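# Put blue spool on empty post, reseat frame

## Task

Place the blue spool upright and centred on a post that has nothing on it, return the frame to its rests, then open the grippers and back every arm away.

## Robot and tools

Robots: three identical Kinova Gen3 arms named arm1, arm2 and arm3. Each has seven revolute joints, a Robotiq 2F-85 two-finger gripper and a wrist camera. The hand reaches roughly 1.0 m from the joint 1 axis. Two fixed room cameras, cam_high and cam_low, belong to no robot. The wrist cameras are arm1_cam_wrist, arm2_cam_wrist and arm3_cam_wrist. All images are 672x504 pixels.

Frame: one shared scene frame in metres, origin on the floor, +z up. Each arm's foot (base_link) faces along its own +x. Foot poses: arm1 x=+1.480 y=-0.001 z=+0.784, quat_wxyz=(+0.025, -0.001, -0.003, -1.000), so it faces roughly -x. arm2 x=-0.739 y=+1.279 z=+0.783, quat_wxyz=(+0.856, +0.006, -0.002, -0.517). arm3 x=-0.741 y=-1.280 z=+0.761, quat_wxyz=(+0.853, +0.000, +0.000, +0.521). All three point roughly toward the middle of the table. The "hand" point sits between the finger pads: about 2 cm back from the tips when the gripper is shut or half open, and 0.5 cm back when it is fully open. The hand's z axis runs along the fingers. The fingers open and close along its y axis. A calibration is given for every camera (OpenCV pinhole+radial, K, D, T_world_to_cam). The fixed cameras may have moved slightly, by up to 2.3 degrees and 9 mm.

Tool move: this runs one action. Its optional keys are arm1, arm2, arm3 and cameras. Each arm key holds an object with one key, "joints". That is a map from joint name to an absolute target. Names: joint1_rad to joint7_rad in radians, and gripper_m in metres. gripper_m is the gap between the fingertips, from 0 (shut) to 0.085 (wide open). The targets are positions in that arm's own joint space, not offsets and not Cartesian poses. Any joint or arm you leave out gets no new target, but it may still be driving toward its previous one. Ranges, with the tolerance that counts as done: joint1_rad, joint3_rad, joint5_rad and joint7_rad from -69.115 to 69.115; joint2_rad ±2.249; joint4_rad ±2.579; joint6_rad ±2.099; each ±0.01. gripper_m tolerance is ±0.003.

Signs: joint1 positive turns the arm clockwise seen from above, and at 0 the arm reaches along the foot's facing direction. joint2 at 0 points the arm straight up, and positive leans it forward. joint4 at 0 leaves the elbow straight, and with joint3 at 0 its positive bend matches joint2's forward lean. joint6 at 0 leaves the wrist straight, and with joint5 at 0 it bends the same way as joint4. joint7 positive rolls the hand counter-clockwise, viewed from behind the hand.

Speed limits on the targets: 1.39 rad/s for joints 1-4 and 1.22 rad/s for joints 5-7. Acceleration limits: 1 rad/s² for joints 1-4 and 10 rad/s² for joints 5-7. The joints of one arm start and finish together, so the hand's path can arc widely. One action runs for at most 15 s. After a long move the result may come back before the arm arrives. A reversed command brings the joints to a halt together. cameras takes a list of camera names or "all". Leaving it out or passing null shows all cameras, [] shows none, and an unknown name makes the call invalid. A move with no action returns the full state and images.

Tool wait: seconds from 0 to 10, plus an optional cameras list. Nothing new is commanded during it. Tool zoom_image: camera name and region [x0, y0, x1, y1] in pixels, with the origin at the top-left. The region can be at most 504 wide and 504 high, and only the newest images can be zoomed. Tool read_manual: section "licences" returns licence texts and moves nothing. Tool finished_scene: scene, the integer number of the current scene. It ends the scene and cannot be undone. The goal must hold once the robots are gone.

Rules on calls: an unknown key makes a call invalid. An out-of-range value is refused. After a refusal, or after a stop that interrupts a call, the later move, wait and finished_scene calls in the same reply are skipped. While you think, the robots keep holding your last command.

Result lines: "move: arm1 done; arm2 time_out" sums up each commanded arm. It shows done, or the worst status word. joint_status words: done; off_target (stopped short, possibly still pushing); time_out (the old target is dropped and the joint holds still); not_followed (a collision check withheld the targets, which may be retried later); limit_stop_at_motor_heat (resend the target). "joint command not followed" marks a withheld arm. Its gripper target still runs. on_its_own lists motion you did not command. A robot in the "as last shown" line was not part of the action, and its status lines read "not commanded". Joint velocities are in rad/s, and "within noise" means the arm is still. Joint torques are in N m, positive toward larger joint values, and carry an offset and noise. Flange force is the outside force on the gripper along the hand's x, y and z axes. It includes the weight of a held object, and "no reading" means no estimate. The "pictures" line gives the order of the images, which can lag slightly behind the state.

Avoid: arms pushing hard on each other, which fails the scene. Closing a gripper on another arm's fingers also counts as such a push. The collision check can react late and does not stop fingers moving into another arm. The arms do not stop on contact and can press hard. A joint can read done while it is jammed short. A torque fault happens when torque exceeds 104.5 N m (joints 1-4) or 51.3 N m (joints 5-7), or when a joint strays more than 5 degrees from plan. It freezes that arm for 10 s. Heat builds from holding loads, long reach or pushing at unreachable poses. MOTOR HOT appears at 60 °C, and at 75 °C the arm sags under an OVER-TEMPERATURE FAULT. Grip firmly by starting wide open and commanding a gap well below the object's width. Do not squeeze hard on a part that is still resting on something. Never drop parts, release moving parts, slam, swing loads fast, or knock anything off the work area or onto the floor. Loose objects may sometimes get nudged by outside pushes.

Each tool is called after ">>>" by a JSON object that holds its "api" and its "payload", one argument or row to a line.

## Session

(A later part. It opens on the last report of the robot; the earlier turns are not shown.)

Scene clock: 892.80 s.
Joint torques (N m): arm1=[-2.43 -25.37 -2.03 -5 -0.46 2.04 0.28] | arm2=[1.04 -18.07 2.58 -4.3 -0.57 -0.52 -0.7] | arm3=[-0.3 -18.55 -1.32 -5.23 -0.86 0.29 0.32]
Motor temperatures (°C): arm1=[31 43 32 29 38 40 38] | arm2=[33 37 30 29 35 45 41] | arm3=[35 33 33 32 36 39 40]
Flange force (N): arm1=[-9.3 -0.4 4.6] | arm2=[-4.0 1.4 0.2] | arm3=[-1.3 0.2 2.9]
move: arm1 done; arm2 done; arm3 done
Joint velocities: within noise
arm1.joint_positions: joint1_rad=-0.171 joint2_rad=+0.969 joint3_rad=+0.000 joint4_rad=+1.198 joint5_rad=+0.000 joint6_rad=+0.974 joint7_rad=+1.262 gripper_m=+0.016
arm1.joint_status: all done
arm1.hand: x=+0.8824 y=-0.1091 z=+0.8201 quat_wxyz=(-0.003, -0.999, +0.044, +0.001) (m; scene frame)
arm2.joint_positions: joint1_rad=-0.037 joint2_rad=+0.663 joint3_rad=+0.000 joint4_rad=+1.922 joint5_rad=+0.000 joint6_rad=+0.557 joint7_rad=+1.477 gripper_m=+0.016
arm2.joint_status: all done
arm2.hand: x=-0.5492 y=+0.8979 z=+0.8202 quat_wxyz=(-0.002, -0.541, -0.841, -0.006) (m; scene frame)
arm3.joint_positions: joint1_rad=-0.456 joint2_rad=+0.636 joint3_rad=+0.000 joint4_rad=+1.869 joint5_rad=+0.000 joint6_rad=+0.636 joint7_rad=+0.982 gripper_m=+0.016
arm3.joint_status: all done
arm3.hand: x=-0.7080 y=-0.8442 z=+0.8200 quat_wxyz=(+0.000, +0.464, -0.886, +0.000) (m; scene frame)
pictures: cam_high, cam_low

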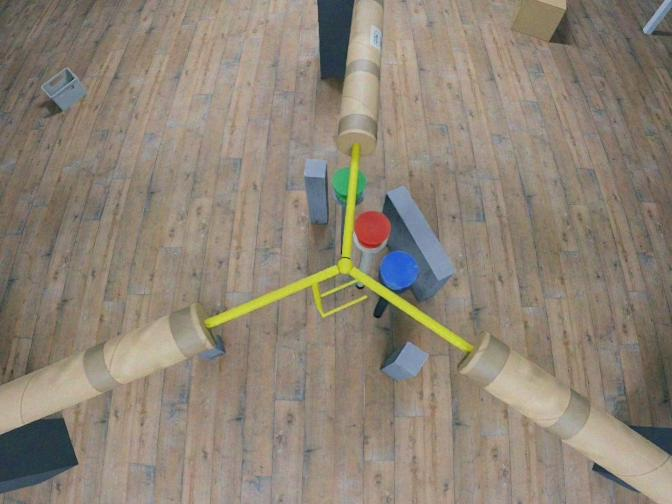

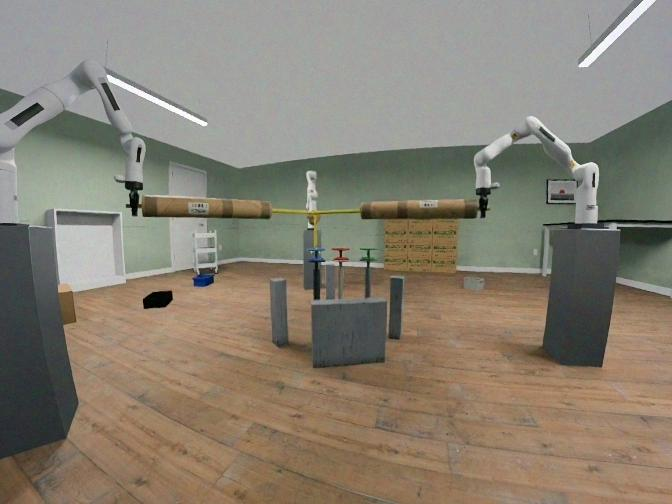

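>>> {"api": "move", "payload": {
  "arm1": {"joints":{"joint1_rad":-0.1487,"joint2_rad":0.9427,"joint4_rad":1.2603,"joint6_rad":0.9386,"joint7_rad":1.2839}},
  "arm2": {"joints":{"joint1_rad":-0.0774,"joint2_rad":0.6506,"joint4_rad":1.9542,"joint6_rad":0.5368,"joint7_rad":1.4366}},
  "arm3": {"joints":{"joint1_rad":-0.4341,"joint2_rad":0.6618,"joint4_rad":1.8104,"joint6_rad":0.6694,"joint7_rad":1.0043}},
  "cameras": []
}}

>>> {"api": "move", "payload": {
  "arm1": {"joints":{"joint1_rad":-0.1253,"joint2_rad":0.9175,"joint4_rad":1.3187,"joint6_rad":0.9054,"joint7_rad":1.3073}},
  "arm2": {"joints":{"joint1_rad":-0.1199,"joint2_rad":0.6399,"joint4_rad":1.9835,"joint6_rad":0.5182,"joint7_rad":1.3941}},
  "arm3": {"joints":{"joint1_rad":-0.4133,"joint2_rad":0.6881,"joint4_rad":1.7497,"joint6_rad":0.7038,"joint7_rad":1.0251}},
  "cameras": []
}}

>>> {"api": "move", "payload": {
  "arm1": {"joints":{"joint1_rad":-0.1007,"joint2_rad":0.8941,"joint4_rad":1.3737,"joint6_rad":0.8738,"joint7_rad":1.3319}},
  "arm2": {"joints":{"joint1_rad":-0.1643,"joint2_rad":0.6303,"joint4_rad":2.0103,"joint6_rad":0.5010,"joint7_rad":1.3497}},
  "arm3": {"joints":{"joint1_rad":-0.3939,"joint2_rad":0.7152,"joint4_rad":1.6869,"joint6_rad":0.7395,"joint7_rad":1.0445}},
  "cameras": ["cam_high"]
}}

>>> {"api": "move", "payload": {
  "arm1": {"joints":{"joint1_rad":-0.0750,"joint2_rad":0.8722,"joint4_rad":1.4252,"joint6_rad":0.8442,"joint7_rad":1.3576}},
  "arm2": {"joints":{"joint1_rad":-0.2102,"joint2_rad":0.6218,"joint4_rad":2.0343,"joint6_rad":0.4855,"joint7_rad":1.3038}},
  "arm3": {"joints":{"joint1_rad":-0.3758,"joint2_rad":0.7435,"joint4_rad":1.6217,"joint6_rad":0.7764,"joint7_rad":1.0626}},
  "cameras": []
}}

>>> {"api": "move", "payload": {
  "arm1": {"joints":{"joint1_rad":-0.0483,"joint2_rad":0.8517,"joint4_rad":1.4733,"joint6_rad":0.8166,"joint7_rad":1.3843}},
  "arm2": {"joints":{"joint1_rad":-0.2574,"joint2_rad":0.6146,"joint4_rad":2.0554,"joint6_rad":0.4716,"joint7_rad":1.2566}},
  "arm3": {"joints":{"joint1_rad":-0.3590,"joint2_rad":0.7732,"joint4_rad":1.5540,"joint6_rad":0.8144,"joint7_rad":1.0794}},
  "cameras": []
}}

>>> {"api": "move", "payload": {
  "arm1": {"joints":{"joint1_rad":-0.0204,"joint2_rad":0.8327,"joint4_rad":1.5184,"joint6_rad":0.7905,"joint7_rad":1.4122}},
  "arm2": {"joints":{"joint1_rad":-0.3061,"joint2_rad":0.6084,"joint4_rad":2.0738,"joint6_rad":0.4594,"joint7_rad":1.2079}},
  "arm3": {"joints":{"joint1_rad":-0.3432,"joint2_rad":0.8042,"joint4_rad":1.4833,"joint6_rad":0.8541,"joint7_rad":1.0952}},
  "cameras": []
}}

>>> {"api": "move", "payload": {
  "arm1": {"joints":{"joint1_rad":0.0087,"joint2_rad":0.8150,"joint4_rad":1.5605,"joint6_rad":0.7661,"joint7_rad":1.4413}},
  "arm2": {"joints":{"joint1_rad":-0.3559,"joint2_rad":0.6034,"joint4_rad":2.0892,"joint6_rad":0.4490,"joint7_rad":1.1581}},
  "arm3": {"joints":{"joint1_rad":-0.3285,"joint2_rad":0.8367,"joint4_rad":1.4092,"joint6_rad":0.8957,"joint7_rad":1.1099}},
  "cameras": []
}}

>>> {"api": "move", "payload": {
  "arm1": {"joints":{"joint1_rad":0.0389,"joint2_rad":0.7985,"joint4_rad":1.5997,"joint6_rad":0.7434,"joint7_rad":1.4715}},
  "arm2": {"joints":{"joint1_rad":-0.4068,"joint2_rad":0.5995,"joint4_rad":2.1016,"joint6_rad":0.4405,"joint7_rad":1.1072}},
  "arm3": {"joints":{"joint1_rad":-0.3145,"joint2_rad":0.8710,"joint4_rad":1.3316,"joint6_rad":0.9390,"joint7_rad":1.1239}},
  "cameras": []
}}

>>> {"api": "move", "payload": {
  "arm1": {"joints":{"joint1_rad":0.0704,"joint2_rad":0.7832,"joint4_rad":1.6364,"joint6_rad":0.7220,"joint7_rad":1.5030}},
  "arm2": {"joints":{"joint1_rad":-0.4587,"joint2_rad":0.5967,"joint4_rad":2.1110,"joint6_rad":0.4339,"joint7_rad":1.0553}},
  "arm3": {"joints":{"joint1_rad":-0.3014,"joint2_rad":0.9070,"joint4_rad":1.2499,"joint6_rad":0.9847,"joint7_rad":1.1370}},
  "cameras": ["cam_low","cam_high"]
}}

Scene clock: 937.70 s.
Joint torques (N m): arm1=[-2.58 -24.7 -2.28 -4.41 -0.49 2.3 0.33] | arm2=[1.13 -16.94 2.71 -3.39 -0.55 0.12 -0.6] | arm3=[-0.49 -19.22 -1.32 -5.59 -1.01 0.33 0.28]
Motor temperatures (°C): arm1=[31 43 32 29 38 40 38] | arm2=[33 36 30 29 35 45 41] | arm3=[35 33 33 32 36 39 40]
Flange force (N): arm1=[-9.8 -0.7 4.8] | arm2=[-4.1 1.9 -0.1] | arm3=[-1.2 -0.5 3.1]
move: arm1 done; arm2 done; arm3 done
Joint velocities: within noise
arm1.joint_positions: joint1_rad=-0.149 joint2_rad=+0.943 joint3_rad=+0.000 joint4_rad=+1.260 joint5_rad=+0.000 joint6_rad=+0.939 joint7_rad=+1.284 gripper_m=+0.016
arm1.joint_status: all done
arm1.hand: x=+0.8929 y=-0.0933 z=+0.8200 quat_wxyz=(-0.003, -0.999, +0.044, +0.000) (m; scene frame)
arm2.joint_positions: joint1_rad=-0.077 joint2_rad=+0.651 joint3_rad=+0.000 joint4_rad=+1.954 joint5_rad=+0.000 joint6_rad=+0.537 joint7_rad=+1.437 gripper_m=+0.016
arm2.joint_status: all done
arm2.hand: x=-0.5389 y=+0.9140 z=+0.8201 quat_wxyz=(-0.001, -0.541, -0.841, -0.006) (m; scene frame)
arm3.joint_positions: joint1_rad=-0.434 joint2_rad=+0.662 joint3_rad=+0.000 joint4_rad=+1.810 joint5_rad=+0.000 joint6_rad=+0.669 joint7_rad=+1.004 gripper_m=+0.016
arm3.joint_status: all done
arm3.hand: x=-0.6976 y=-0.8282 z=+0.8200 quat_wxyz=(+0.000, +0.464, -0.886, +0.000) (m; scene frame)
pictures: none
No camera images: "cameras" was empty.

Scene clock: 938.53 s.
Joint torques (N m): arm1=[-2.65 -24.38 -2.4 -4.42 -0.51 2.08 0.38] | arm2=[1.14 -16.75 2.86 -3.25 -0.5 0.08 -0.61] | arm3=[-0.17 -19.94 -1.21 -6.21 -0.92 0.14 0.26]
Motor temperatures (°C): arm1=[31 43 32 29 38 40 38] | arm2=[33 36 30 29 35 45 41] | arm3=[35 33 33 32 36 39 40]
Flange force (N): arm1=[-9.5 -1.2 4.8] | arm2=[-4.2 2.1 0.1] | arm3=[-0.1 -0.3 2.9]
move: arm1 done; arm2 done; arm3 done
Joint velocities: within noise
arm1.joint_positions: joint1_rad=-0.125 joint2_rad=+0.917 joint3_rad=+0.000 joint4_rad=+1.319 joint5_rad=+0.000 joint6_rad=+0.905 joint7_rad=+1.307 gripper_m=+0.016
arm1.joint_status: all done
arm1.hand: x=+0.9033 y=-0.0773 z=+0.8201 quat_wxyz=(-0.003, -0.999, +0.044, +0.000) (m; scene frame)
arm2.joint_positions: joint1_rad=-0.120 joint2_rad=+0.640 joint3_rad=+0.000 joint4_rad=+1.984 joint5_rad=+0.000 joint6_rad=+0.518 joint7_rad=+1.394 gripper_m=+0.016
arm2.joint_status: all done
arm2.hand: x=-0.5284 y=+0.9300 z=+0.8201 quat_wxyz=(-0.001, -0.541, -0.841, -0.006) (m; scene frame)
arm3.joint_positions: joint1_rad=-0.413 joint2_rad=+0.688 joint3_rad=+0.000 joint4_rad=+1.750 joint5_rad=+0.000 joint6_rad=+0.704 joint7_rad=+1.025 gripper_m=+0.016
arm3.joint_status: all done
arm3.hand: x=-0.6872 y=-0.8122 z=+0.8199 quat_wxyz=(+0.000, +0.464, -0.886, +0.000) (m; scene frame)
pictures: none
No camera images: "cameras" was empty.

Scene clock: 939.37 s.
Joint torques (N m): arm1=[-2.34 -23.99 -2.25 -4.42 -0.44 1.97 0.31] | arm2=[1 -16.39 2.53 -3.14 -0.61 0.01 -0.63] | arm3=[-0.14 -20.6 -0.96 -6.26 -0.82 0.28 0.36]
Motor temperatures (°C): arm1=[31 43 32 29 38 40 38] | arm2=[33 36 30 29 35 45 41] | arm3=[35 33 33 32 36 39 40]
Flange force (N): arm1=[-8.7 -1.2 4.9] | arm2=[-4.2 1.9 -0.2] | arm3=[-0.4 0.1 3.0]
move: arm1 done; arm2 done; arm3 done
Joint velocities: within noise
arm1.joint_positions: joint1_rad=-0.101 joint2_rad=+0.894 joint3_rad=+0.000 joint4_rad=+1.374 joint5_rad=+0.000 joint6_rad=+0.874 joint7_rad=+1.332 gripper_m=+0.016
arm1.joint_status: all done
arm1.hand: x=+0.9138 y=-0.0612 z=+0.8200 quat_wxyz=(-0.003, -0.999, +0.044, +0.000) (m; scene frame)
arm2.joint_positions: joint1_rad=-0.164 joint2_rad=+0.630 joint3_rad=+0.000 joint4_rad=+2.010 joint5_rad=+0.000 joint6_rad=+0.501 joint7_rad=+1.350 gripper_m=+0.016
arm2.joint_status: all done
arm2.hand: x=-0.5180 y=+0.9460 z=+0.8201 quat_wxyz=(-0.001, -0.541, -0.841, -0.006) (m; scene frame)
arm3.joint_positions: joint1_rad=-0.394 joint2_rad=+0.715 joint3_rad=+0.000 joint4_rad=+1.687 joint5_rad=+0.000 joint6_rad=+0.740 joint7_rad=+1.045 gripper_m=+0.016
arm3.joint_status: all done
arm3.hand: x=-0.6767 y=-0.7962 z=+0.8199 quat_wxyz=(+0.000, +0.464, -0.886, +0.000) (m; scene frame)
pictures: cam_high

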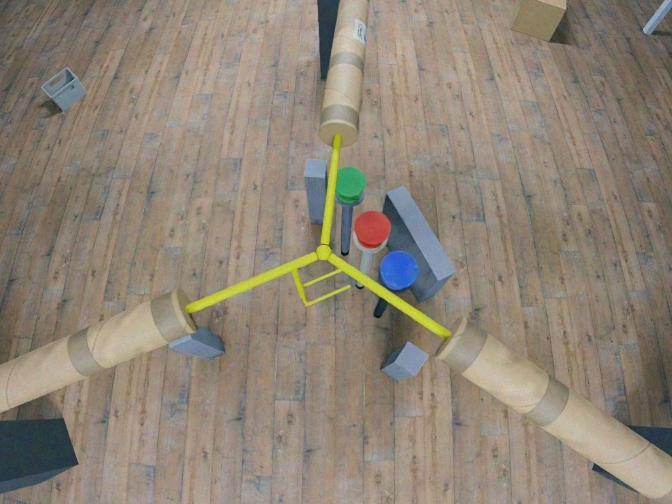

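Scene clock: 940.23 s.
Joint torques (N m): arm1=[-2.1 -23.5 -2.07 -4.27 -0.34 1.92 0.36] | arm2=[0.92 -16.17 2.49 -3.03 -0.68 0 -0.66] | arm3=[-0.16 -21.22 -1.15 -6.46 -0.84 0.34 0.3]
Motor temperatures (°C): arm1=[31 43 32 29 38 40 38] | arm2=[33 36 30 29 35 45 41] | arm3=[35 33 33 32 36 39 40]
Flange force (N): arm1=[-8.2 -1.1 4.9] | arm2=[-4.2 1.8 -0.2] | arm3=[-0.5 -0.1 2.9]
move: arm1 done; arm2 done; arm3 done
Joint velocities: within noise
arm1.joint_positions: joint1_rad=-0.075 joint2_rad=+0.872 joint3_rad=+0.000 joint4_rad=+1.425 joint5_rad=+0.000 joint6_rad=+0.844 joint7_rad=+1.358 gripper_m=+0.016
arm1.joint_status: all done
arm1.hand: x=+0.9242 y=-0.0452 z=+0.8200 quat_wxyz=(-0.003, -0.999, +0.044, +0.000) (m; scene frame)
arm2.joint_positions: joint1_rad=-0.210 joint2_rad=+0.622 joint3_rad=+0.000 joint4_rad=+2.034 joint5_rad=+0.000 joint6_rad=+0.486 joint7_rad=+1.304 gripper_m=+0.016
arm2.joint_status: all done
arm2.hand: x=-0.5075 y=+0.9620 z=+0.8201 quat_wxyz=(-0.001, -0.541, -0.841, -0.006) (m; scene frame)
arm3.joint_positions: joint1_rad=-0.376 joint2_rad=+0.744 joint3_rad=+0.000 joint4_rad=+1.622 joint5_rad=+0.000 joint6_rad=+0.776 joint7_rad=+1.063 gripper_m=+0.016
arm3.joint_status: all done
arm3.hand: x=-0.6663 y=-0.7803 z=+0.8200 quat_wxyz=(+0.000, +0.464, -0.886, +0.000) (m; scene frame)
pictures: none
No camera images: "cameras" was empty.

Scene clock: 941.10 s.
Joint torques (N m): arm1=[-1.7 -23.05 -1.85 -4.1 -0.23 1.92 0.34] | arm2=[0.95 -16.08 2.59 -3.5 -0.58 -0.23 -0.67] | arm3=[-0.38 -21.93 -1.29 -6.86 -0.98 0.21 0.41]
Motor temperatures (°C): arm1=[31 43 32 29 38 40 38] | arm2=[33 36 30 29 35 45 41] | arm3=[35 33 33 32 36 39 40]
Flange force (N): arm1=[-7.8 -0.7 5.0] | arm2=[-2.9 1.7 -0.2] | arm3=[-0.4 -0.4 2.7]
move: arm1 done; arm2 done; arm3 done
Joint velocities: within noise
arm1.joint_positions: joint1_rad=-0.048 joint2_rad=+0.852 joint3_rad=+0.000 joint4_rad=+1.473 joint5_rad=+0.000 joint6_rad=+0.817 joint7_rad=+1.384 gripper_m=+0.016
arm1.joint_status: all done
arm1.hand: x=+0.9347 y=-0.0291 z=+0.8200 quat_wxyz=(-0.003, -0.999, +0.044, +0.000) (m; scene frame)
arm2.joint_positions: joint1_rad=-0.257 joint2_rad=+0.615 joint3_rad=+0.000 joint4_rad=+2.055 joint5_rad=+0.000 joint6_rad=+0.472 joint7_rad=+1.257 gripper_m=+0.016
arm2.joint_status: all done
arm2.hand: x=-0.4971 y=+0.9780 z=+0.8201 quat_wxyz=(-0.001, -0.541, -0.841, -0.006) (m; scene frame)
arm3.joint_positions: joint1_rad=-0.359 joint2_rad=+0.773 joint3_rad=+0.000 joint4_rad=+1.554 joint5_rad=+0.000 joint6_rad=+0.814 joint7_rad=+1.079 gripper_m=+0.016
arm3.joint_status: all done
arm3.hand: x=-0.6559 y=-0.7642 z=+0.8199 quat_wxyz=(+0.000, +0.464, -0.886, +0.000) (m; scene frame)
pictures: none
No camera images: "cameras" was empty.

Scene clock: 941.97 s.
Joint torques (N m): arm1=[-1.44 -22.72 -1.55 -4.12 -0.16 1.78 0.29] | arm2=[0.9 -15.97 2.55 -3.59 -0.61 -0.36 -0.72] | arm3=[-0.34 -22.53 -1.23 -7.01 -1.02 0.32 0.43]
Motor temperatures (°C): arm1=[31 43 32 29 38 40 38] | arm2=[33 36 30 29 35 45 41] | arm3=[35 33 33 32 36 39 40]
Flange force (N): arm1=[-7.2 -0.7 5.1] | arm2=[-2.7 1.5 -0.2] | arm3=[-0.3 -0.3 2.7]
move: arm1 done; arm2 done; arm3 done
Joint velocities: within noise
arm1.joint_positions: joint1_rad=-0.020 joint2_rad=+0.833 joint3_rad=+0.000 joint4_rad=+1.518 joint5_rad=+0.000 joint6_rad=+0.790 joint7_rad=+1.412 gripper_m=+0.016
arm1.joint_status: all done
arm1.hand: x=+0.9451 y=-0.0131 z=+0.8200 quat_wxyz=(-0.003, -0.999, +0.044, +0.000) (m; scene frame)
arm2.joint_positions: joint1_rad=-0.306 joint2_rad=+0.608 joint3_rad=+0.000 joint4_rad=+2.074 joint5_rad=+0.000 joint6_rad=+0.459 joint7_rad=+1.208 gripper_m=+0.016
arm2.joint_status: all done
arm2.hand: x=-0.4867 y=+0.9940 z=+0.8201 quat_wxyz=(-0.001, -0.541, -0.841, -0.006) (m; scene frame)
arm3.joint_positions: joint1_rad=-0.343 joint2_rad=+0.804 joint3_rad=+0.000 joint4_rad=+1.483 joint5_rad=+0.000 joint6_rad=+0.854 joint7_rad=+1.095 gripper_m=+0.016
arm3.joint_status: all done
arm3.hand: x=-0.6455 y=-0.7482 z=+0.8199 quat_wxyz=(+0.000, +0.464, -0.886, +0.000) (m; scene frame)
pictures: none
No camera images: "cameras" was empty.

Scene clock: 942.87 s.
Joint torques (N m): arm1=[-1.44 -22.46 -1.57 -4.25 -0.14 1.54 0.31] | arm2=[0.85 -15.91 2.64 -3.68 -0.55 -0.45 -0.64] | arm3=[-0.14 -23.35 -1.05 -7.54 -0.96 0.23 0.44]
Motor temperatures (°C): arm1=[31 43 32 29 38 40 38] | arm2=[33 36 30 29 35 45 41] | arm3=[35 33 33 32 36 39 40]
Flange force (N): arm1=[-6.7 -0.9 5.1] | arm2=[-2.4 1.6 -0.1] | arm3=[0.5 -0.3 2.7]
move: arm1 done; arm2 done; arm3 done
Joint velocities: within noise
arm1.joint_positions: joint1_rad=+0.009 joint2_rad=+0.815 joint3_rad=+0.000 joint4_rad=+1.561 joint5_rad=+0.000 joint6_rad=+0.766 joint7_rad=+1.441 gripper_m=+0.016
arm1.joint_status: all done
arm1.hand: x=+0.9555 y=+0.0029 z=+0.8200 quat_wxyz=(-0.003, -0.999, +0.044, +0.000) (m; scene frame)
arm2.joint_positions: joint1_rad=-0.356 joint2_rad=+0.603 joint3_rad=+0.000 joint4_rad=+2.089 joint5_rad=+0.000 joint6_rad=+0.449 joint7_rad=+1.158 gripper_m=+0.016
arm2.joint_status: all done
arm2.hand: x=-0.4763 y=+1.0101 z=+0.8201 quat_wxyz=(-0.001, -0.541, -0.841, -0.006) (m; scene frame)
arm3.joint_positions: joint1_rad=-0.329 joint2_rad=+0.837 joint3_rad=+0.000 joint4_rad=+1.409 joint5_rad=+0.000 joint6_rad=+0.896 joint7_rad=+1.110 gripper_m=+0.016
arm3.joint_status: all done
arm3.hand: x=-0.6351 y=-0.7322 z=+0.8199 quat_wxyz=(+0.000, +0.464, -0.886, +0.000) (m; scene frame)
pictures: none
No camera images: "cameras" was empty.

Scene clock: 943.77 s.
Joint torques (N m): arm1=[-1.42 -22.24 -1.64 -4.74 -0.14 1.27 0.26] | arm2=[0.63 -15.67 2.39 -3.62 -0.58 -0.43 -0.63] | arm3=[0.42 -24.01 -0.55 -7.88 -0.7 0.24 0.55]
Motor temperatures (°C): arm1=[31 43 32 29 38 40 38] | arm2=[33 36 30 29 35 45 41] | arm3=[35 33 33 32 36 39 40]
Flange force (N): arm1=[-4.9 -1.3 5.1] | arm2=[-2.4 1.1 -0.3] | arm3=[1.5 0.6 2.7]
move: arm1 done; arm2 done; arm3 done
Joint velocities: within noise
arm1.joint_positions: joint1_rad=+0.039 joint2_rad=+0.799 joint3_rad=+0.000 joint4_rad=+1.600 joint5_rad=+0.000 joint6_rad=+0.743 joint7_rad=+1.472 gripper_m=+0.016
arm1.joint_status: all done
arm1.hand: x=+0.9658 y=+0.0189 z=+0.8200 quat_wxyz=(-0.003, -0.999, +0.044, +0.000) (m; scene frame)
arm2.joint_positions: joint1_rad=-0.407 joint2_rad=+0.600 joint3_rad=+0.000 joint4_rad=+2.102 joint5_rad=+0.000 joint6_rad=+0.440 joint7_rad=+1.107 gripper_m=+0.016
arm2.joint_status: all done
arm2.hand: x=-0.4659 y=+1.0262 z=+0.8201 quat_wxyz=(-0.001, -0.541, -0.841, -0.006) (m; scene frame)
arm3.joint_positions: joint1_rad=-0.315 joint2_rad=+0.871 joint3_rad=+0.000 joint4_rad=+1.332 joint5_rad=+0.000 joint6_rad=+0.939 joint7_rad=+1.124 gripper_m=+0.016
arm3.joint_status: all done
arm3.hand: x=-0.6246 y=-0.7162 z=+0.8199 quat_wxyz=(+0.000, +0.464, -0.886, +0.000) (m; scene frame)
pictures: none
No camera images: "cameras" was empty.

Scene clock: 944.70 s.
Joint torques (N m): arm1=[-1.5 -21.83 -1.71 -4.64 -0.18 1.23 0.29] | arm2=[-0.01 -15.33 1.65 -2.92 -0.84 -0.18 -0.68] | arm3=[0.71 -24.37 -0.17 -7.16 -0.39 0.82 0.67]
Motor temperatures (°C): arm1=[31 43 32 29 38 40 38] | arm2=[33 36 30 29 35 45 41] | arm3=[35 33 33 32 36 39 40]
Flange force (N): arm1=[-4.6 -1.6 5.1] | arm2=[-4.5 0.1 -0.4] | arm3=[-0.3 2.0 2.7]
move: arm1 done; arm2 done; arm3 done
Joint velocities: within noise
arm1.joint_positions: joint1_rad=+0.070 joint2_rad=+0.783 joint3_rad=+0.000 joint4_rad=+1.636 joint5_rad=+0.000 joint6_rad=+0.722 joint7_rad=+1.503 gripper_m=+0.016
arm1.joint_status: all done
arm1.hand: x=+0.9762 y=+0.0348 z=+0.8200 quat_wxyz=(-0.003, -0.999, +0.044, +0.000) (m; scene frame)
arm2.joint_positions: joint1_rad=-0.459 joint2_rad=+0.597 joint3_rad=+0.000 joint4_rad=+2.111 joint5_rad=+0.000 joint6_rad=+0.434 joint7_rad=+1.055 gripper_m=+0.016
arm2.joint_status: all done
arm2.hand: x=-0.4555 y=+1.0423 z=+0.8201 quat_wxyz=(-0.001, -0.541, -0.841, -0.006) (m; scene frame)
arm3.joint_positions: joint1_rad=-0.301 joint2_rad=+0.907 joint3_rad=+0.000 joint4_rad=+1.250 joint5_rad=+0.000 joint6_rad=+0.985 joint7_rad=+1.137 gripper_m=+0.016
arm3.joint_status: all done
arm3.hand: x=-0.6142 y=-0.7003 z=+0.8199 quat_wxyz=(+0.000, +0.464, -0.886, +0.000) (m; scene frame)
pictures: cam_high, cam_low

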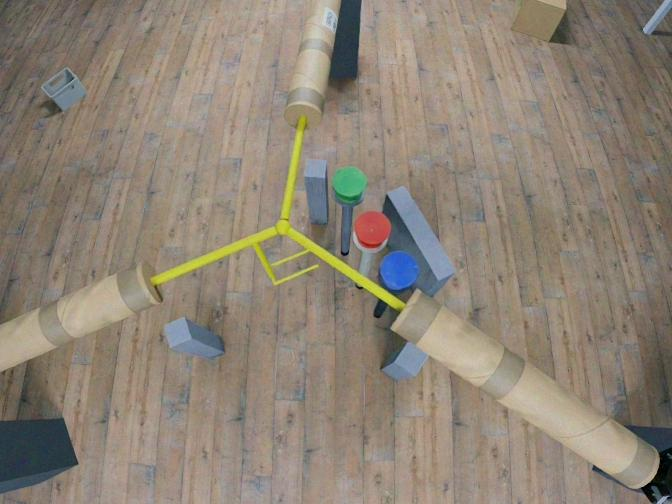

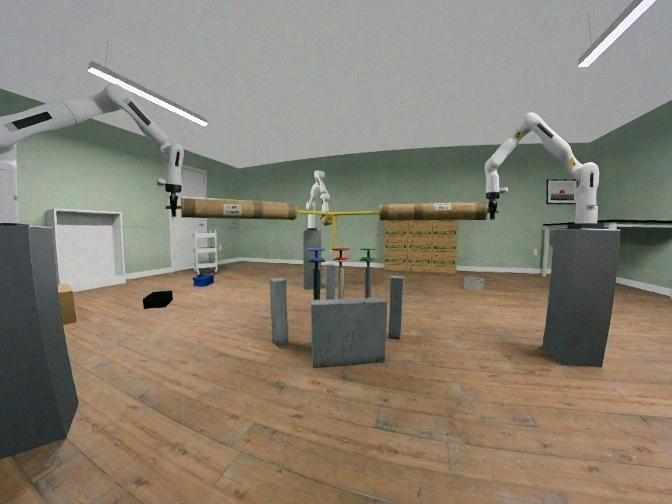

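>>> {"api": "move", "payload": {
  "arm1": {"joints":{"joint1_rad":0.0709,"joint2_rad":0.8578,"joint4_rad":1.6494,"joint6_rad":0.6344,"joint7_rad":1.5035}},
  "arm2": {"joints":{"joint1_rad":-0.4574,"joint2_rad":0.7005,"joint4_rad":2.1262,"joint6_rad":0.3149,"joint7_rad":1.0566}},
  "arm3": {"joints":{"joint2_rad":0.9655,"joint4_rad":1.2708,"joint6_rad":0.9053}},
  "cameras": []
}}

>>> {"api": "move", "payload": {
  "arm1": {"joints":{"joint1_rad":0.0713,"joint2_rad":0.9363,"joint4_rad":1.6501,"joint6_rad":0.5552,"joint7_rad":1.5039}},
  "arm2": {"joints":{"joint1_rad":-0.4560,"joint2_rad":0.8087,"joint4_rad":2.1274,"joint6_rad":0.2055,"joint7_rad":1.0580}},
  "arm3": {"joints":{"joint2_rad":1.0295,"joint4_rad":1.2789,"joint6_rad":0.8332}},
  "cameras": []
}}

>>> {"api": "move", "payload": {
  "arm1": {"joints":{"joint1_rad":0.0718,"joint2_rad":1.0189,"joint4_rad":1.6388,"joint6_rad":0.4839,"joint7_rad":1.5044}},
  "arm2": {"joints":{"joint1_rad":-0.4546,"joint2_rad":0.9187,"joint4_rad":2.1142,"joint6_rad":0.1087,"joint7_rad":1.0594}},
  "arm3": {"joints":{"joint2_rad":1.0986,"joint4_rad":1.2742,"joint6_rad":0.7688}},
  "cameras": ["cam_low","cam_high"]
}}

Scene clock: 960.70 s.
Joint torques (N m): arm1=[-0.88 -22.63 -0.55 -4.78 0.77 0.53 0.53] | arm2=[-0.59 -15.36 0.33 -1.91 -1.57 -0.21 -0.83] | arm3=[0.61 -26.54 -0.09 -7.27 -0.41 0.07 0.54]
Motor temperatures (°C): arm1=[31 43 32 29 38 40 38] | arm2=[33 36 30 29 35 45 41] | arm3=[35 33 33 32 36 39 40]
Flange force (N): arm1=[-3.3 0.1 4.9] | arm2=[-5.1 -2.0 -1.9] | arm3=[-3.3 2.8 4.5]
move: arm1 done; arm2 done; arm3 done
Joint velocities: within noise
arm1.joint_positions: joint1_rad=+0.071 joint2_rad=+0.858 joint3_rad=+0.000 joint4_rad=+1.649 joint5_rad=+0.000 joint6_rad=+0.634 joint7_rad=+1.503 gripper_m=+0.016
arm1.joint_status: all done
arm1.hand: x=+0.9762 y=+0.0348 z=+0.7798 quat_wxyz=(-0.003, -0.999, +0.044, +0.000) (m; scene frame)
arm2.joint_positions: joint1_rad=-0.457 joint2_rad=+0.700 joint3_rad=+0.000 joint4_rad=+2.126 joint5_rad=+0.000 joint6_rad=+0.315 joint7_rad=+1.057 gripper_m=+0.016
arm2.joint_status: all done
arm2.hand: x=-0.4554 y=+1.0422 z=+0.7801 quat_wxyz=(-0.001, -0.541, -0.841, -0.006) (m; scene frame)
arm3.joint_positions: joint1_rad=-0.301 joint2_rad=+0.966 joint3_rad=+0.000 joint4_rad=+1.271 joint5_rad=+0.000 joint6_rad=+0.905 joint7_rad=+1.137 gripper_m=+0.016
arm3.joint_status: all done
arm3.hand: x=-0.6141 y=-0.7003 z=+0.7799 quat_wxyz=(+0.000, +0.464, -0.886, +0.000) (m; scene frame)
pictures: none
No camera images: "cameras" was empty.

Scene clock: 961.70 s.
Joint torques (N m): arm1=[-1.15 -22.88 -0.72 -3.95 0.79 0.62 0.59] | arm2=[-0.82 -15.68 -0.05 -0.28 -1.58 0.05 -0.93] | arm3=[0.75 -26.63 -0.13 -6.39 -0.34 0.34 0.44]
Motor temperatures (°C): arm1=[31 43 32 29 38 40 38] | arm2=[33 36 30 29 35 45 41] | arm3=[35 33 33 32 36 39 40]
Flange force (N): arm1=[-3.5 -0.3 5.1] | arm2=[-7.0 -2.1 -1.7] | arm3=[-3.9 3.2 4.9]
move: arm1 done; arm2 done; arm3 done
Joint velocities: within noise
arm1.joint_positions: joint1_rad=+0.071 joint2_rad=+0.936 joint3_rad=+0.000 joint4_rad=+1.650 joint5_rad=+0.000 joint6_rad=+0.555 joint7_rad=+1.504 gripper_m=+0.016
arm1.joint_status: all done
arm1.hand: x=+0.9762 y=+0.0348 z=+0.7400 quat_wxyz=(-0.003, -0.999, +0.044, +0.000) (m; scene frame)
arm2.joint_positions: joint1_rad=-0.456 joint2_rad=+0.809 joint3_rad=+0.000 joint4_rad=+2.127 joint5_rad=+0.000 joint6_rad=+0.205 joint7_rad=+1.058 gripper_m=+0.016
arm2.joint_status: all done
arm2.hand: x=-0.4554 y=+1.0422 z=+0.7401 quat_wxyz=(-0.001, -0.541, -0.841, -0.006) (m; scene frame)
arm3.joint_positions: joint1_rad=-0.301 joint2_rad=+1.029 joint3_rad=+0.000 joint4_rad=+1.279 joint5_rad=+0.000 joint6_rad=+0.833 joint7_rad=+1.137 gripper_m=+0.016
arm3.joint_status: all done
arm3.hand: x=-0.6140 y=-0.7003 z=+0.7400 quat_wxyz=(+0.000, +0.464, -0.886, +0.000) (m; scene frame)
pictures: none
No camera images: "cameras" was empty.

Scene clock: 962.70 s.
Joint torques (N m): arm1=[-1.06 -23.06 -0.56 -3.08 0.91 0.72 0.69] | arm2=[-0.73 -16.28 -0.3 0.75 -1.56 0.03 -0.95] | arm3=[0.74 -26.58 -0.14 -5.55 -0.41 0.45 0.3]
Motor temperatures (°C): arm1=[31 43 32 29 38 40 38] | arm2=[33 36 30 29 35 45 41] | arm3=[35 33 33 32 36 39 40]
Flange force (N): arm1=[-3.8 0.2 5.2] | arm2=[-7.6 -1.6 -1.2] | arm3=[-4.8 3.3 5.0]
move: arm1 done; arm2 done; arm3 done
Joint velocities: within noise
arm1.joint_positions: joint1_rad=+0.072 joint2_rad=+1.019 joint3_rad=+0.000 joint4_rad=+1.639 joint5_rad=+0.000 joint6_rad=+0.484 joint7_rad=+1.504 gripper_m=+0.016
arm1.joint_status: all done
arm1.hand: x=+0.9761 y=+0.0348 z=+0.7001 quat_wxyz=(-0.003, -0.999, +0.044, +0.000) (m; scene frame)
arm2.joint_positions: joint1_rad=-0.455 joint2_rad=+0.919 joint3_rad=+0.000 joint4_rad=+2.114 joint5_rad=+0.000 joint6_rad=+0.109 joint7_rad=+1.059 gripper_m=+0.016
arm2.joint_status: all done
arm2.hand: x=-0.4554 y=+1.0421 z=+0.7001 quat_wxyz=(-0.001, -0.541, -0.841, -0.006) (m; scene frame)
arm3.joint_positions: joint1_rad=-0.301 joint2_rad=+1.099 joint3_rad=+0.000 joint4_rad=+1.274 joint5_rad=+0.000 joint6_rad=+0.769 joint7_rad=+1.137 gripper_m=+0.016
arm3.joint_status: all done
arm3.hand: x=-0.6140 y=-0.7003 z=+0.7000 quat_wxyz=(+0.000, +0.464, -0.886, +0.000) (m; scene frame)
pictures: cam_high, cam_low

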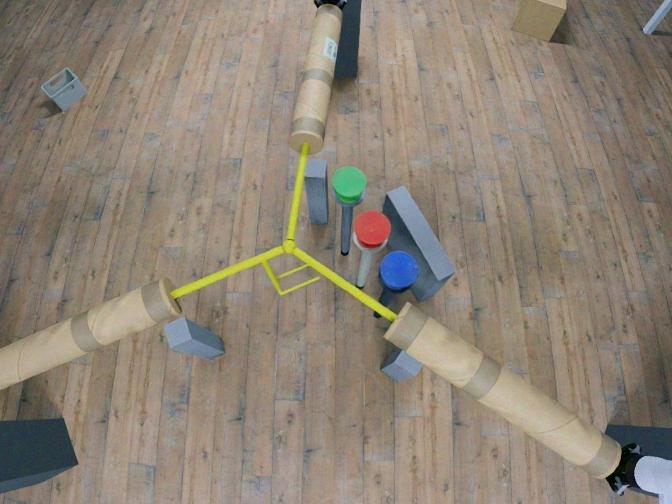

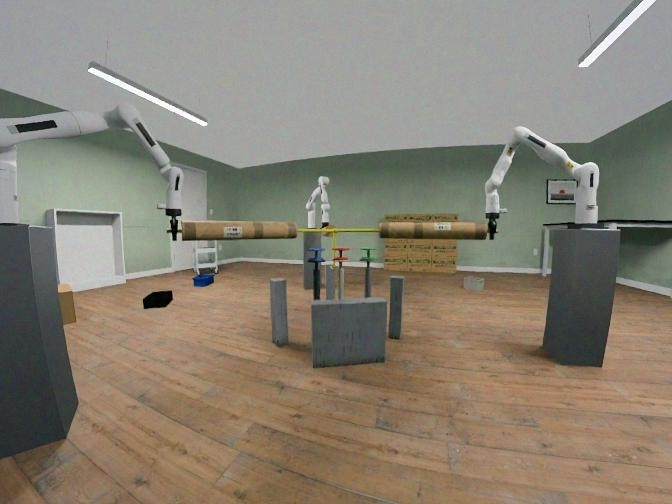

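>>> {"api": "move", "payload": {
  "arm1": {"joints":{"joint1_rad":0.0722,"joint2_rad":1.1045,"joint4_rad":1.6153,"joint6_rad":0.5218,"joint7_rad":1.5048}},
  "cameras": ["wrong"]
}}


>>> {"api": "move", "payload": {
  "arm1": {"joints":{"joint1_rad":0.0722,"joint2_rad":1.1045,"joint4_rad":1.6153,"joint6_rad":0.4218,"joint7_rad":1.5048}},
  "arm2": {"joints":{"joint1_rad":-0.4532,"joint2_rad":1.0288,"joint4_rad":2.0874,"joint6_rad":0.0254,"joint7_rad":1.0608}},
  "arm3": {"joints":{"joint2_rad":1.1723,"joint4_rad":1.2567,"joint6_rad":0.7126}},
  "cameras": []
}}

>>> {"api": "move", "payload": {
  "arm1": {"joints":{"joint1_rad":0.0727,"joint2_rad":1.1924,"joint4_rad":1.5796,"joint6_rad":0.3696,"joint7_rad":1.5053}},
  "arm2": {"joints":{"joint1_rad":-0.4518,"joint2_rad":1.1367,"joint4_rad":2.0474,"joint6_rad":-0.0425,"joint7_rad":1.0622}},
  "arm3": {"joints":{"joint2_rad":1.2498,"joint4_rad":1.2267,"joint6_rad":0.6651}},
  "cameras": ["cam_low","cam_high"]
}}

>>> {"api": "move", "payload": {
  "arm1": {"joints":{"joint1_rad":0.0731,"joint2_rad":1.2821,"joint4_rad":1.5317,"joint6_rad":0.3278,"joint7_rad":1.5057}},
  "arm2": {"joints":{"joint1_rad":-0.4504,"joint2_rad":1.2424,"joint4_rad":1.9946,"joint6_rad":-0.0954,"joint7_rad":1.0636}},
  "arm3": {"joints":{"joint2_rad":1.3311,"joint4_rad":1.1831,"joint6_rad":0.6274}},
  "cameras": []
}}

>>> {"api": "move", "payload": {
  "arm1": {"joints":{"joint1_rad":0.0735,"joint2_rad":1.3730,"joint4_rad":1.4715,"joint6_rad":0.2971,"joint7_rad":1.5061}},
  "arm2": {"joints":{"joint1_rad":-0.4491,"joint2_rad":1.3450,"joint4_rad":1.9298,"joint6_rad":-0.1332,"joint7_rad":1.0649}},
  "arm3": {"joints":{"joint2_rad":1.4163,"joint4_rad":1.1250,"joint6_rad":0.6003}},
  "cameras": ["cam_low","cam_high"]
}}

Scene clock: 973.63 s.
Joint torques (N m): arm1=[-1.03 -23.39 -0.42 -2.7 1.01 0.63 0.73] | arm2=[-0.78 -16.94 -0.5 1.4 -1.46 -0.07 -0.99] | arm3=[0.8 -26.63 -0.09 -5.08 -0.37 0.39 0.22]
Motor temperatures (°C): arm1=[31 43 32 29 38 40 38] | arm2=[33 35 30 29 35 45 41] | arm3=[35 33 33 32 36 39 40]
Flange force (N): arm1=[-3.2 0.3 5.3] | arm2=[-7.7 -1.7 -0.5] | arm3=[-4.9 3.3 4.9]
move: arm1 done; arm2 done; arm3 done
Joint velocities: within noise
arm1.joint_positions: joint1_rad=+0.072 joint2_rad=+1.104 joint3_rad=+0.000 joint4_rad=+1.615 joint5_rad=+0.000 joint6_rad=+0.422 joint7_rad=+1.505 gripper_m=+0.016
arm1.joint_status: all done
arm1.hand: x=+0.9761 y=+0.0348 z=+0.6601 quat_wxyz=(-0.003, -0.999, +0.044, +0.000) (m; scene frame)
arm2.joint_positions: joint1_rad=-0.453 joint2_rad=+1.029 joint3_rad=+0.000 joint4_rad=+2.087 joint5_rad=+0.000 joint6_rad=+0.025 joint7_rad=+1.061 gripper_m=+0.016
arm2.joint_status: all done
arm2.hand: x=-0.4555 y=+1.0421 z=+0.6601 quat_wxyz=(-0.001, -0.541, -0.841, -0.006) (m; scene frame)
arm3.joint_positions: joint1_rad=-0.301 joint2_rad=+1.172 joint3_rad=+0.000 joint4_rad=+1.257 joint5_rad=+0.000 joint6_rad=+0.713 joint7_rad=+1.137 gripper_m=+0.016
arm3.joint_status: all done
arm3.hand: x=-0.6140 y=-0.7003 z=+0.6600 quat_wxyz=(+0.000, +0.464, -0.886, +0.000) (m; scene frame)
pictures: none
No camera images: "cameras" was empty.

Scene clock: 974.63 s.
Joint torques (N m): arm1=[-1.08 -23.5 -0.47 -2.25 1.04 0.62 0.78] | arm2=[-0.84 -17.12 -0.89 2.29 -1.47 -0.02 -1.1] | arm3=[1.07 -26.57 0.32 -4.34 -0.32 0.5 0.22]
Motor temperatures (°C): arm1=[31 43 32 29 38 40 38] | arm2=[33 35 30 29 35 45 41] | arm3=[35 33 33 32 36 39 40]
Flange force (N): arm1=[-2.9 0.4 5.1] | arm2=[-8.5 -1.7 -0.2] | arm3=[-5.6 4.0 5.3]
move: arm1 done; arm2 done; arm3 done
Joint velocities: within noise
arm1.joint_positions: joint1_rad=+0.073 joint2_rad=+1.192 joint3_rad=+0.000 joint4_rad=+1.580 joint5_rad=+0.000 joint6_rad=+0.370 joint7_rad=+1.505 gripper_m=+0.016
arm1.joint_status: all done
arm1.hand: x=+0.9761 y=+0.0349 z=+0.6201 quat_wxyz=(-0.003, -0.999, +0.044, +0.000) (m; scene frame)
arm2.joint_positions: joint1_rad=-0.452 joint2_rad=+1.137 joint3_rad=+0.000 joint4_rad=+2.047 joint5_rad=+0.000 joint6_rad=-0.042 joint7_rad=+1.062 gripper_m=+0.016
arm2.joint_status: all done
arm2.hand: x=-0.4555 y=+1.0421 z=+0.6202 quat_wxyz=(-0.001, -0.541, -0.841, -0.006) (m; scene frame)
arm3.joint_positions: joint1_rad=-0.301 joint2_rad=+1.250 joint3_rad=+0.000 joint4_rad=+1.227 joint5_rad=+0.000 joint6_rad=+0.665 joint7_rad=+1.137 gripper_m=+0.016
arm3.joint_status: all done
arm3.hand: x=-0.6140 y=-0.7003 z=+0.6200 quat_wxyz=(+0.000, +0.464, -0.886, +0.000) (m; scene frame)
pictures: cam_high, cam_low

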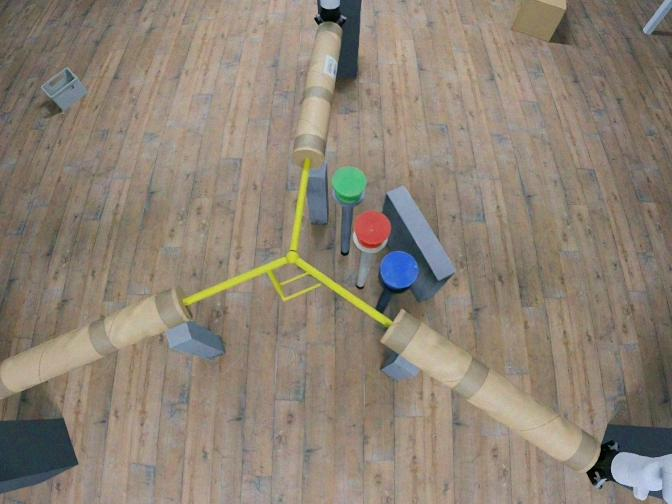

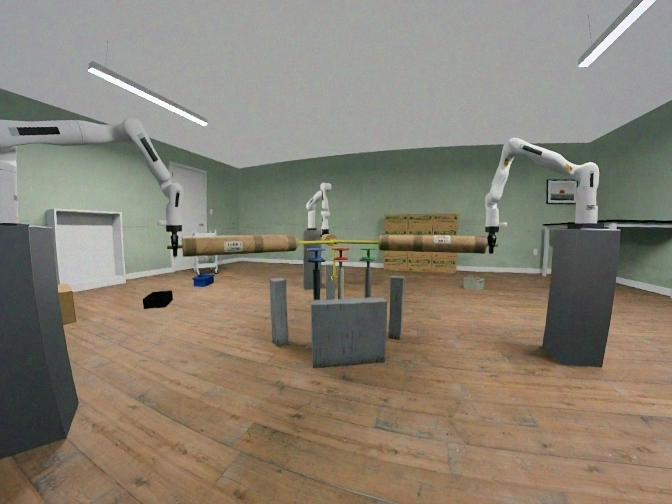

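Scene clock: 975.63 s.
Joint torques (N m): arm1=[-1.38 -23.77 -0.56 -1.98 1.12 0.57 0.81] | arm2=[-0.92 -17.22 -1.29 3.13 -1.4 0.08 -1.14] | arm3=[1.39 -26.71 0.5 -3.86 -0.29 0.58 0.17]
Motor temperatures (°C): arm1=[31 43 32 29 38 40 38] | arm2=[33 35 30 29 35 45 41] | arm3=[35 33 33 32 36 39 40]
Flange force (N): arm1=[-2.6 -0.1 5.2] | arm2=[-9.4 -1.5 0.5] | arm3=[-6.0 4.7 6.0]
move: arm1 done; arm2 done; arm3 done
Joint velocities: within noise
arm1.joint_positions: joint1_rad=+0.073 joint2_rad=+1.282 joint3_rad=+0.000 joint4_rad=+1.532 joint5_rad=+0.000 joint6_rad=+0.328 joint7_rad=+1.506 gripper_m=+0.016
arm1.joint_status: all done
arm1.hand: x=+0.9760 y=+0.0348 z=+0.5799 quat_wxyz=(-0.003, -0.999, +0.044, +0.000) (m; scene frame)
arm2.joint_positions: joint1_rad=-0.450 joint2_rad=+1.242 joint3_rad=+0.000 joint4_rad=+1.995 joint5_rad=+0.000 joint6_rad=-0.095 joint7_rad=+1.064 gripper_m=+0.016
arm2.joint_status: all done
arm2.hand: x=-0.4555 y=+1.0421 z=+0.5801 quat_wxyz=(-0.001, -0.541, -0.841, -0.006) (m; scene frame)
arm3.joint_positions: joint1_rad=-0.301 joint2_rad=+1.331 joint3_rad=+0.000 joint4_rad=+1.183 joint5_rad=+0.000 joint6_rad=+0.627 joint7_rad=+1.137 gripper_m=+0.016
arm3.joint_status: all done
arm3.hand: x=-0.6140 y=-0.7003 z=+0.5800 quat_wxyz=(+0.000, +0.464, -0.886, +0.000) (m; scene frame)
pictures: none
No camera images: "cameras" was empty.

Scene clock: 976.60 s.
Joint torques (N m): arm1=[-1.51 -23.9 -0.66 -1.73 1.14 0.52 0.87] | arm2=[-0.98 -17.25 -1.61 3.6 -1.34 0.07 -1.12] | arm3=[1.57 -26.64 0.59 -3.74 -0.32 0.55 0.17]
Motor temperatures (°C): arm1=[31 43 32 29 38 40 38] | arm2=[33 35 30 29 35 45 41] | arm3=[35 34 33 32 36 39 40]
Flange force (N): arm1=[-2.6 -0.3 5.3] | arm2=[-9.8 -1.5 0.9] | arm3=[-5.4 4.7 5.9]
move: arm1 done; arm2 done; arm3 done
Joint velocities: within noise
arm1.joint_positions: joint1_rad=+0.074 joint2_rad=+1.373 joint3_rad=+0.000 joint4_rad=+1.471 joint5_rad=+0.000 joint6_rad=+0.297 joint7_rad=+1.506 gripper_m=+0.016
arm1.joint_status: all done
arm1.hand: x=+0.9760 y=+0.0348 z=+0.5399 quat_wxyz=(-0.003, -0.999, +0.044, +0.000) (m; scene frame)
arm2.joint_positions: joint1_rad=-0.449 joint2_rad=+1.345 joint3_rad=+0.000 joint4_rad=+1.930 joint5_rad=+0.000 joint6_rad=-0.133 joint7_rad=+1.065 gripper_m=+0.016
arm2.joint_status: all done
arm2.hand: x=-0.4555 y=+1.0421 z=+0.5399 quat_wxyz=(-0.001, -0.541, -0.841, -0.006) (m; scene frame)
arm3.joint_positions: joint1_rad=-0.301 joint2_rad=+1.416 joint3_rad=+0.000 joint4_rad=+1.125 joint5_rad=+0.000 joint6_rad=+0.600 joint7_rad=+1.137 gripper_m=+0.016
arm3.joint_status: all done
arm3.hand: x=-0.6139 y=-0.7003 z=+0.5399 quat_wxyz=(+0.000, +0.464, -0.886, +0.000) (m; scene frame)
pictures: cam_high, cam_low

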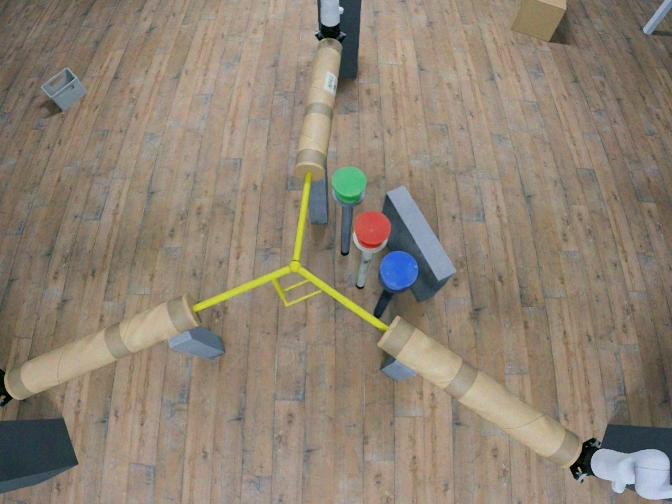

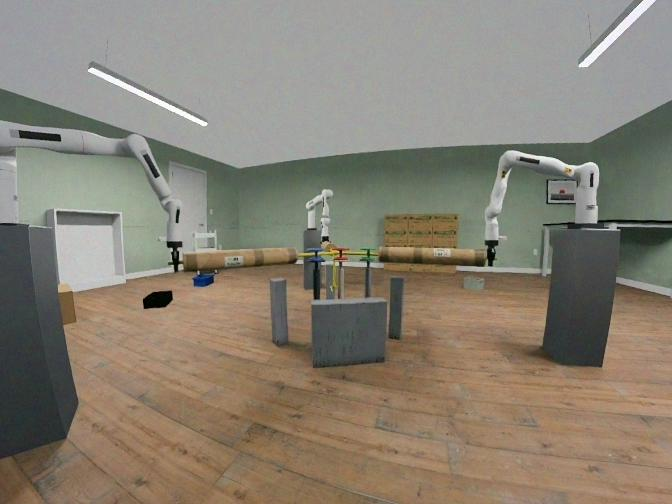

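>>> {"api": "move", "payload": {
  "arm1": {"joints":{"joint1_rad":0.0740,"joint2_rad":1.4648,"joint4_rad":1.3990,"joint6_rad":0.2778,"joint7_rad":1.5066}},
  "arm2": {"joints":{"joint1_rad":-0.4477,"joint2_rad":1.4444,"joint4_rad":1.8530,"joint6_rad":-0.1558,"joint7_rad":1.0663}},
  "arm3": {"joints":{"joint2_rad":1.5050,"joint4_rad":1.0521,"joint6_rad":0.5845}},
  "cameras": []
}}

>>> {"api": "move", "payload": {
  "arm1": {"joints":{"joint1_rad":0.0743,"joint2_rad":1.5278,"joint4_rad":1.3423,"joint6_rad":0.2715,"joint7_rad":1.5069}},
  "arm2": {"joints":{"joint1_rad":-0.4467,"joint2_rad":1.5099,"joint4_rad":1.7960,"joint6_rad":-0.1643,"joint7_rad":1.0673}},
  "arm3": {"joints":{"joint2_rad":1.5679,"joint4_rad":0.9927,"joint6_rad":0.5810}},
  "cameras": ["cam_low","cam_high"]
}}

>>> {"api": "zoom_image", "payload": {
  "camera": "cam_high",
  "region": [150, 140, 450, 390]
}}

>>> {"api": "zoom_image", "payload": {
  "camera": "cam_low",
  "region": [240, 220, 440, 370]
}}

Scene clock: 988.23 s.
Joint torques (N m): arm1=[-0.98 -24.25 0.28 -1.8 1.37 0.47 0.94] | arm2=[-0.77 -18.29 -1.49 2.76 -1.29 -0.31 -1.21] | arm3=[1.1 -26.65 0.09 -3.63 -0.41 0.48 0.11]
Motor temperatures (°C): arm1=[31 43 32 29 38 40 38] | arm2=[33 35 30 29 35 45 41] | arm3=[35 34 33 32 36 39 40]
Flange force (N): arm1=[-1.8 0.9 5.5] | arm2=[-7.5 -2.0 1.5] | arm3=[-6.0 4.0 6.3]
move: arm1 done; arm2 done; arm3 done
Joint velocities: within noise
arm1.joint_positions: joint1_rad=+0.074 joint2_rad=+1.465 joint3_rad=+0.000 joint4_rad=+1.399 joint5_rad=+0.000 joint6_rad=+0.278 joint7_rad=+1.507 gripper_m=+0.016
arm1.joint_status: all done
arm1.hand: x=+0.9759 y=+0.0349 z=+0.5000 quat_wxyz=(-0.003, -0.999, +0.044, +0.000) (m; scene frame)
arm2.joint_positions: joint1_rad=-0.448 joint2_rad=+1.444 joint3_rad=+0.000 joint4_rad=+1.853 joint5_rad=+0.000 joint6_rad=-0.156 joint7_rad=+1.066 gripper_m=+0.016
arm2.joint_status: all done
arm2.hand: x=-0.4552 y=+1.0418 z=+0.4998 quat_wxyz=(-0.001, -0.541, -0.841, -0.006) (m; scene frame)
arm3.joint_positions: joint1_rad=-0.301 joint2_rad=+1.505 joint3_rad=+0.000 joint4_rad=+1.052 joint5_rad=+0.000 joint6_rad=+0.584 joint7_rad=+1.137 gripper_m=+0.016
arm3.joint_status: all done
arm3.hand: x=-0.6139 y=-0.7003 z=+0.5001 quat_wxyz=(+0.000, +0.464, -0.886, +0.000) (m; scene frame)
pictures: none
No camera images: "cameras" was empty.

Scene clock: 989.10 s.
Joint torques (N m): arm1=[-1.11 -24.44 0.04 -1.97 1.31 0.32 0.99] | arm2=[-0.8 -18.03 -1.62 3.16 -1.37 -0.24 -1.27] | arm3=[1.56 -26.64 0.5 -3.7 -0.4 0.42 0.02]
Motor temperatures (°C): arm1=[31 43 32 29 38 40 38] | arm2=[33 35 30 29 35 45 41] | arm3=[35 34 33 32 36 39 40]
Flange force (N): arm1=[-1.6 0.7 5.5] | arm2=[-8.4 -1.9 1.8] | arm3=[-5.7 4.6 6.4]
move: arm1 done; arm2 done; arm3 done
Joint velocities: within noise
arm1.joint_positions: joint1_rad=+0.074 joint2_rad=+1.528 joint3_rad=+0.000 joint4_rad=+1.342 joint5_rad=+0.000 joint6_rad=+0.272 joint7_rad=+1.507 gripper_m=+0.016
arm1.joint_status: all done
arm1.hand: x=+0.9758 y=+0.0349 z=+0.4730 quat_wxyz=(-0.003, -0.999, +0.044, +0.000) (m; scene frame)
arm2.joint_positions: joint1_rad=-0.447 joint2_rad=+1.510 joint3_rad=+0.000 joint4_rad=+1.796 joint5_rad=+0.000 joint6_rad=-0.164 joint7_rad=+1.067 gripper_m=+0.016
arm2.joint_status: all done
arm2.hand: x=-0.4553 y=+1.0418 z=+0.4728 quat_wxyz=(-0.001, -0.541, -0.841, -0.006) (m; scene frame)
arm3.joint_positions: joint1_rad=-0.301 joint2_rad=+1.568 joint3_rad=+0.000 joint4_rad=+0.993 joint5_rad=+0.000 joint6_rad=+0.581 joint7_rad=+1.137 gripper_m=+0.016
arm3.joint_status: all done
arm3.hand: x=-0.6139 y=-0.7004 z=+0.4730 quat_wxyz=(+0.000, +0.464, -0.886, +0.000) (m; scene frame)
pictures: cam_high, cam_low

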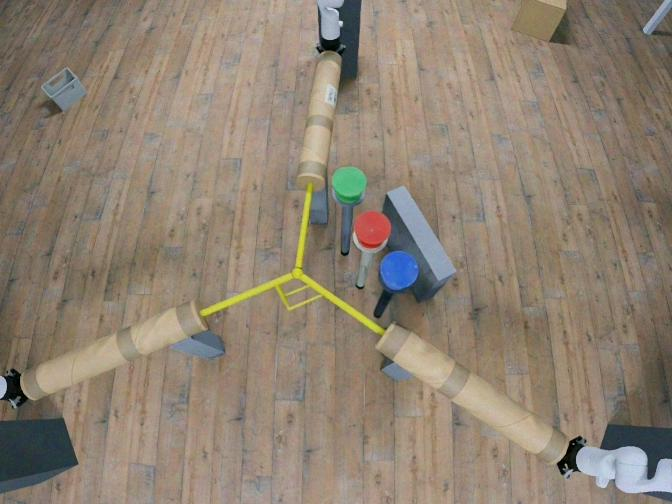

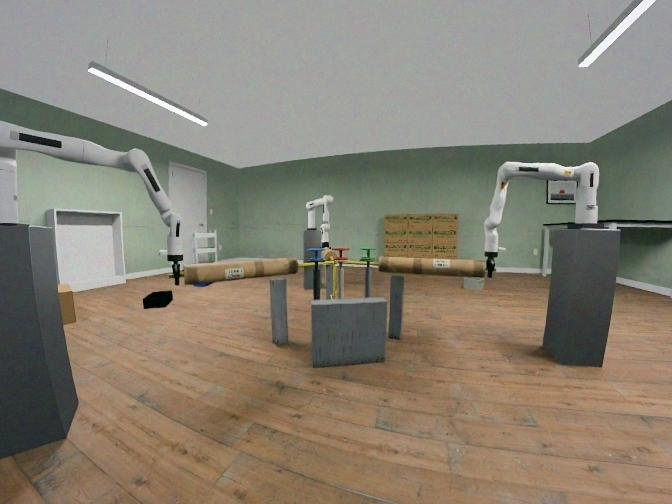

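Scaled by 1.680 from the camera's 672x504 image, which has a finer 960x720 frame.

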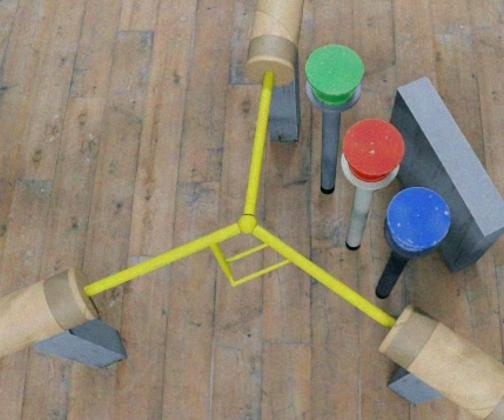

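Scaled by 2.520 from the camera's 672x504 image, which has a finer 960x720 frame.

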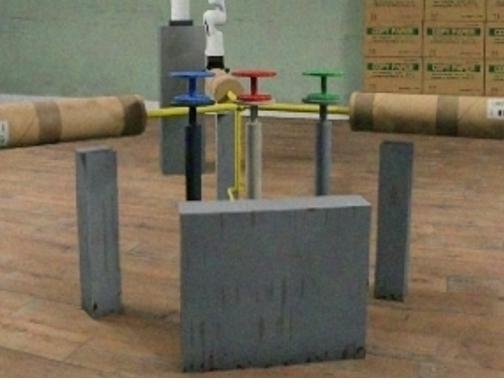

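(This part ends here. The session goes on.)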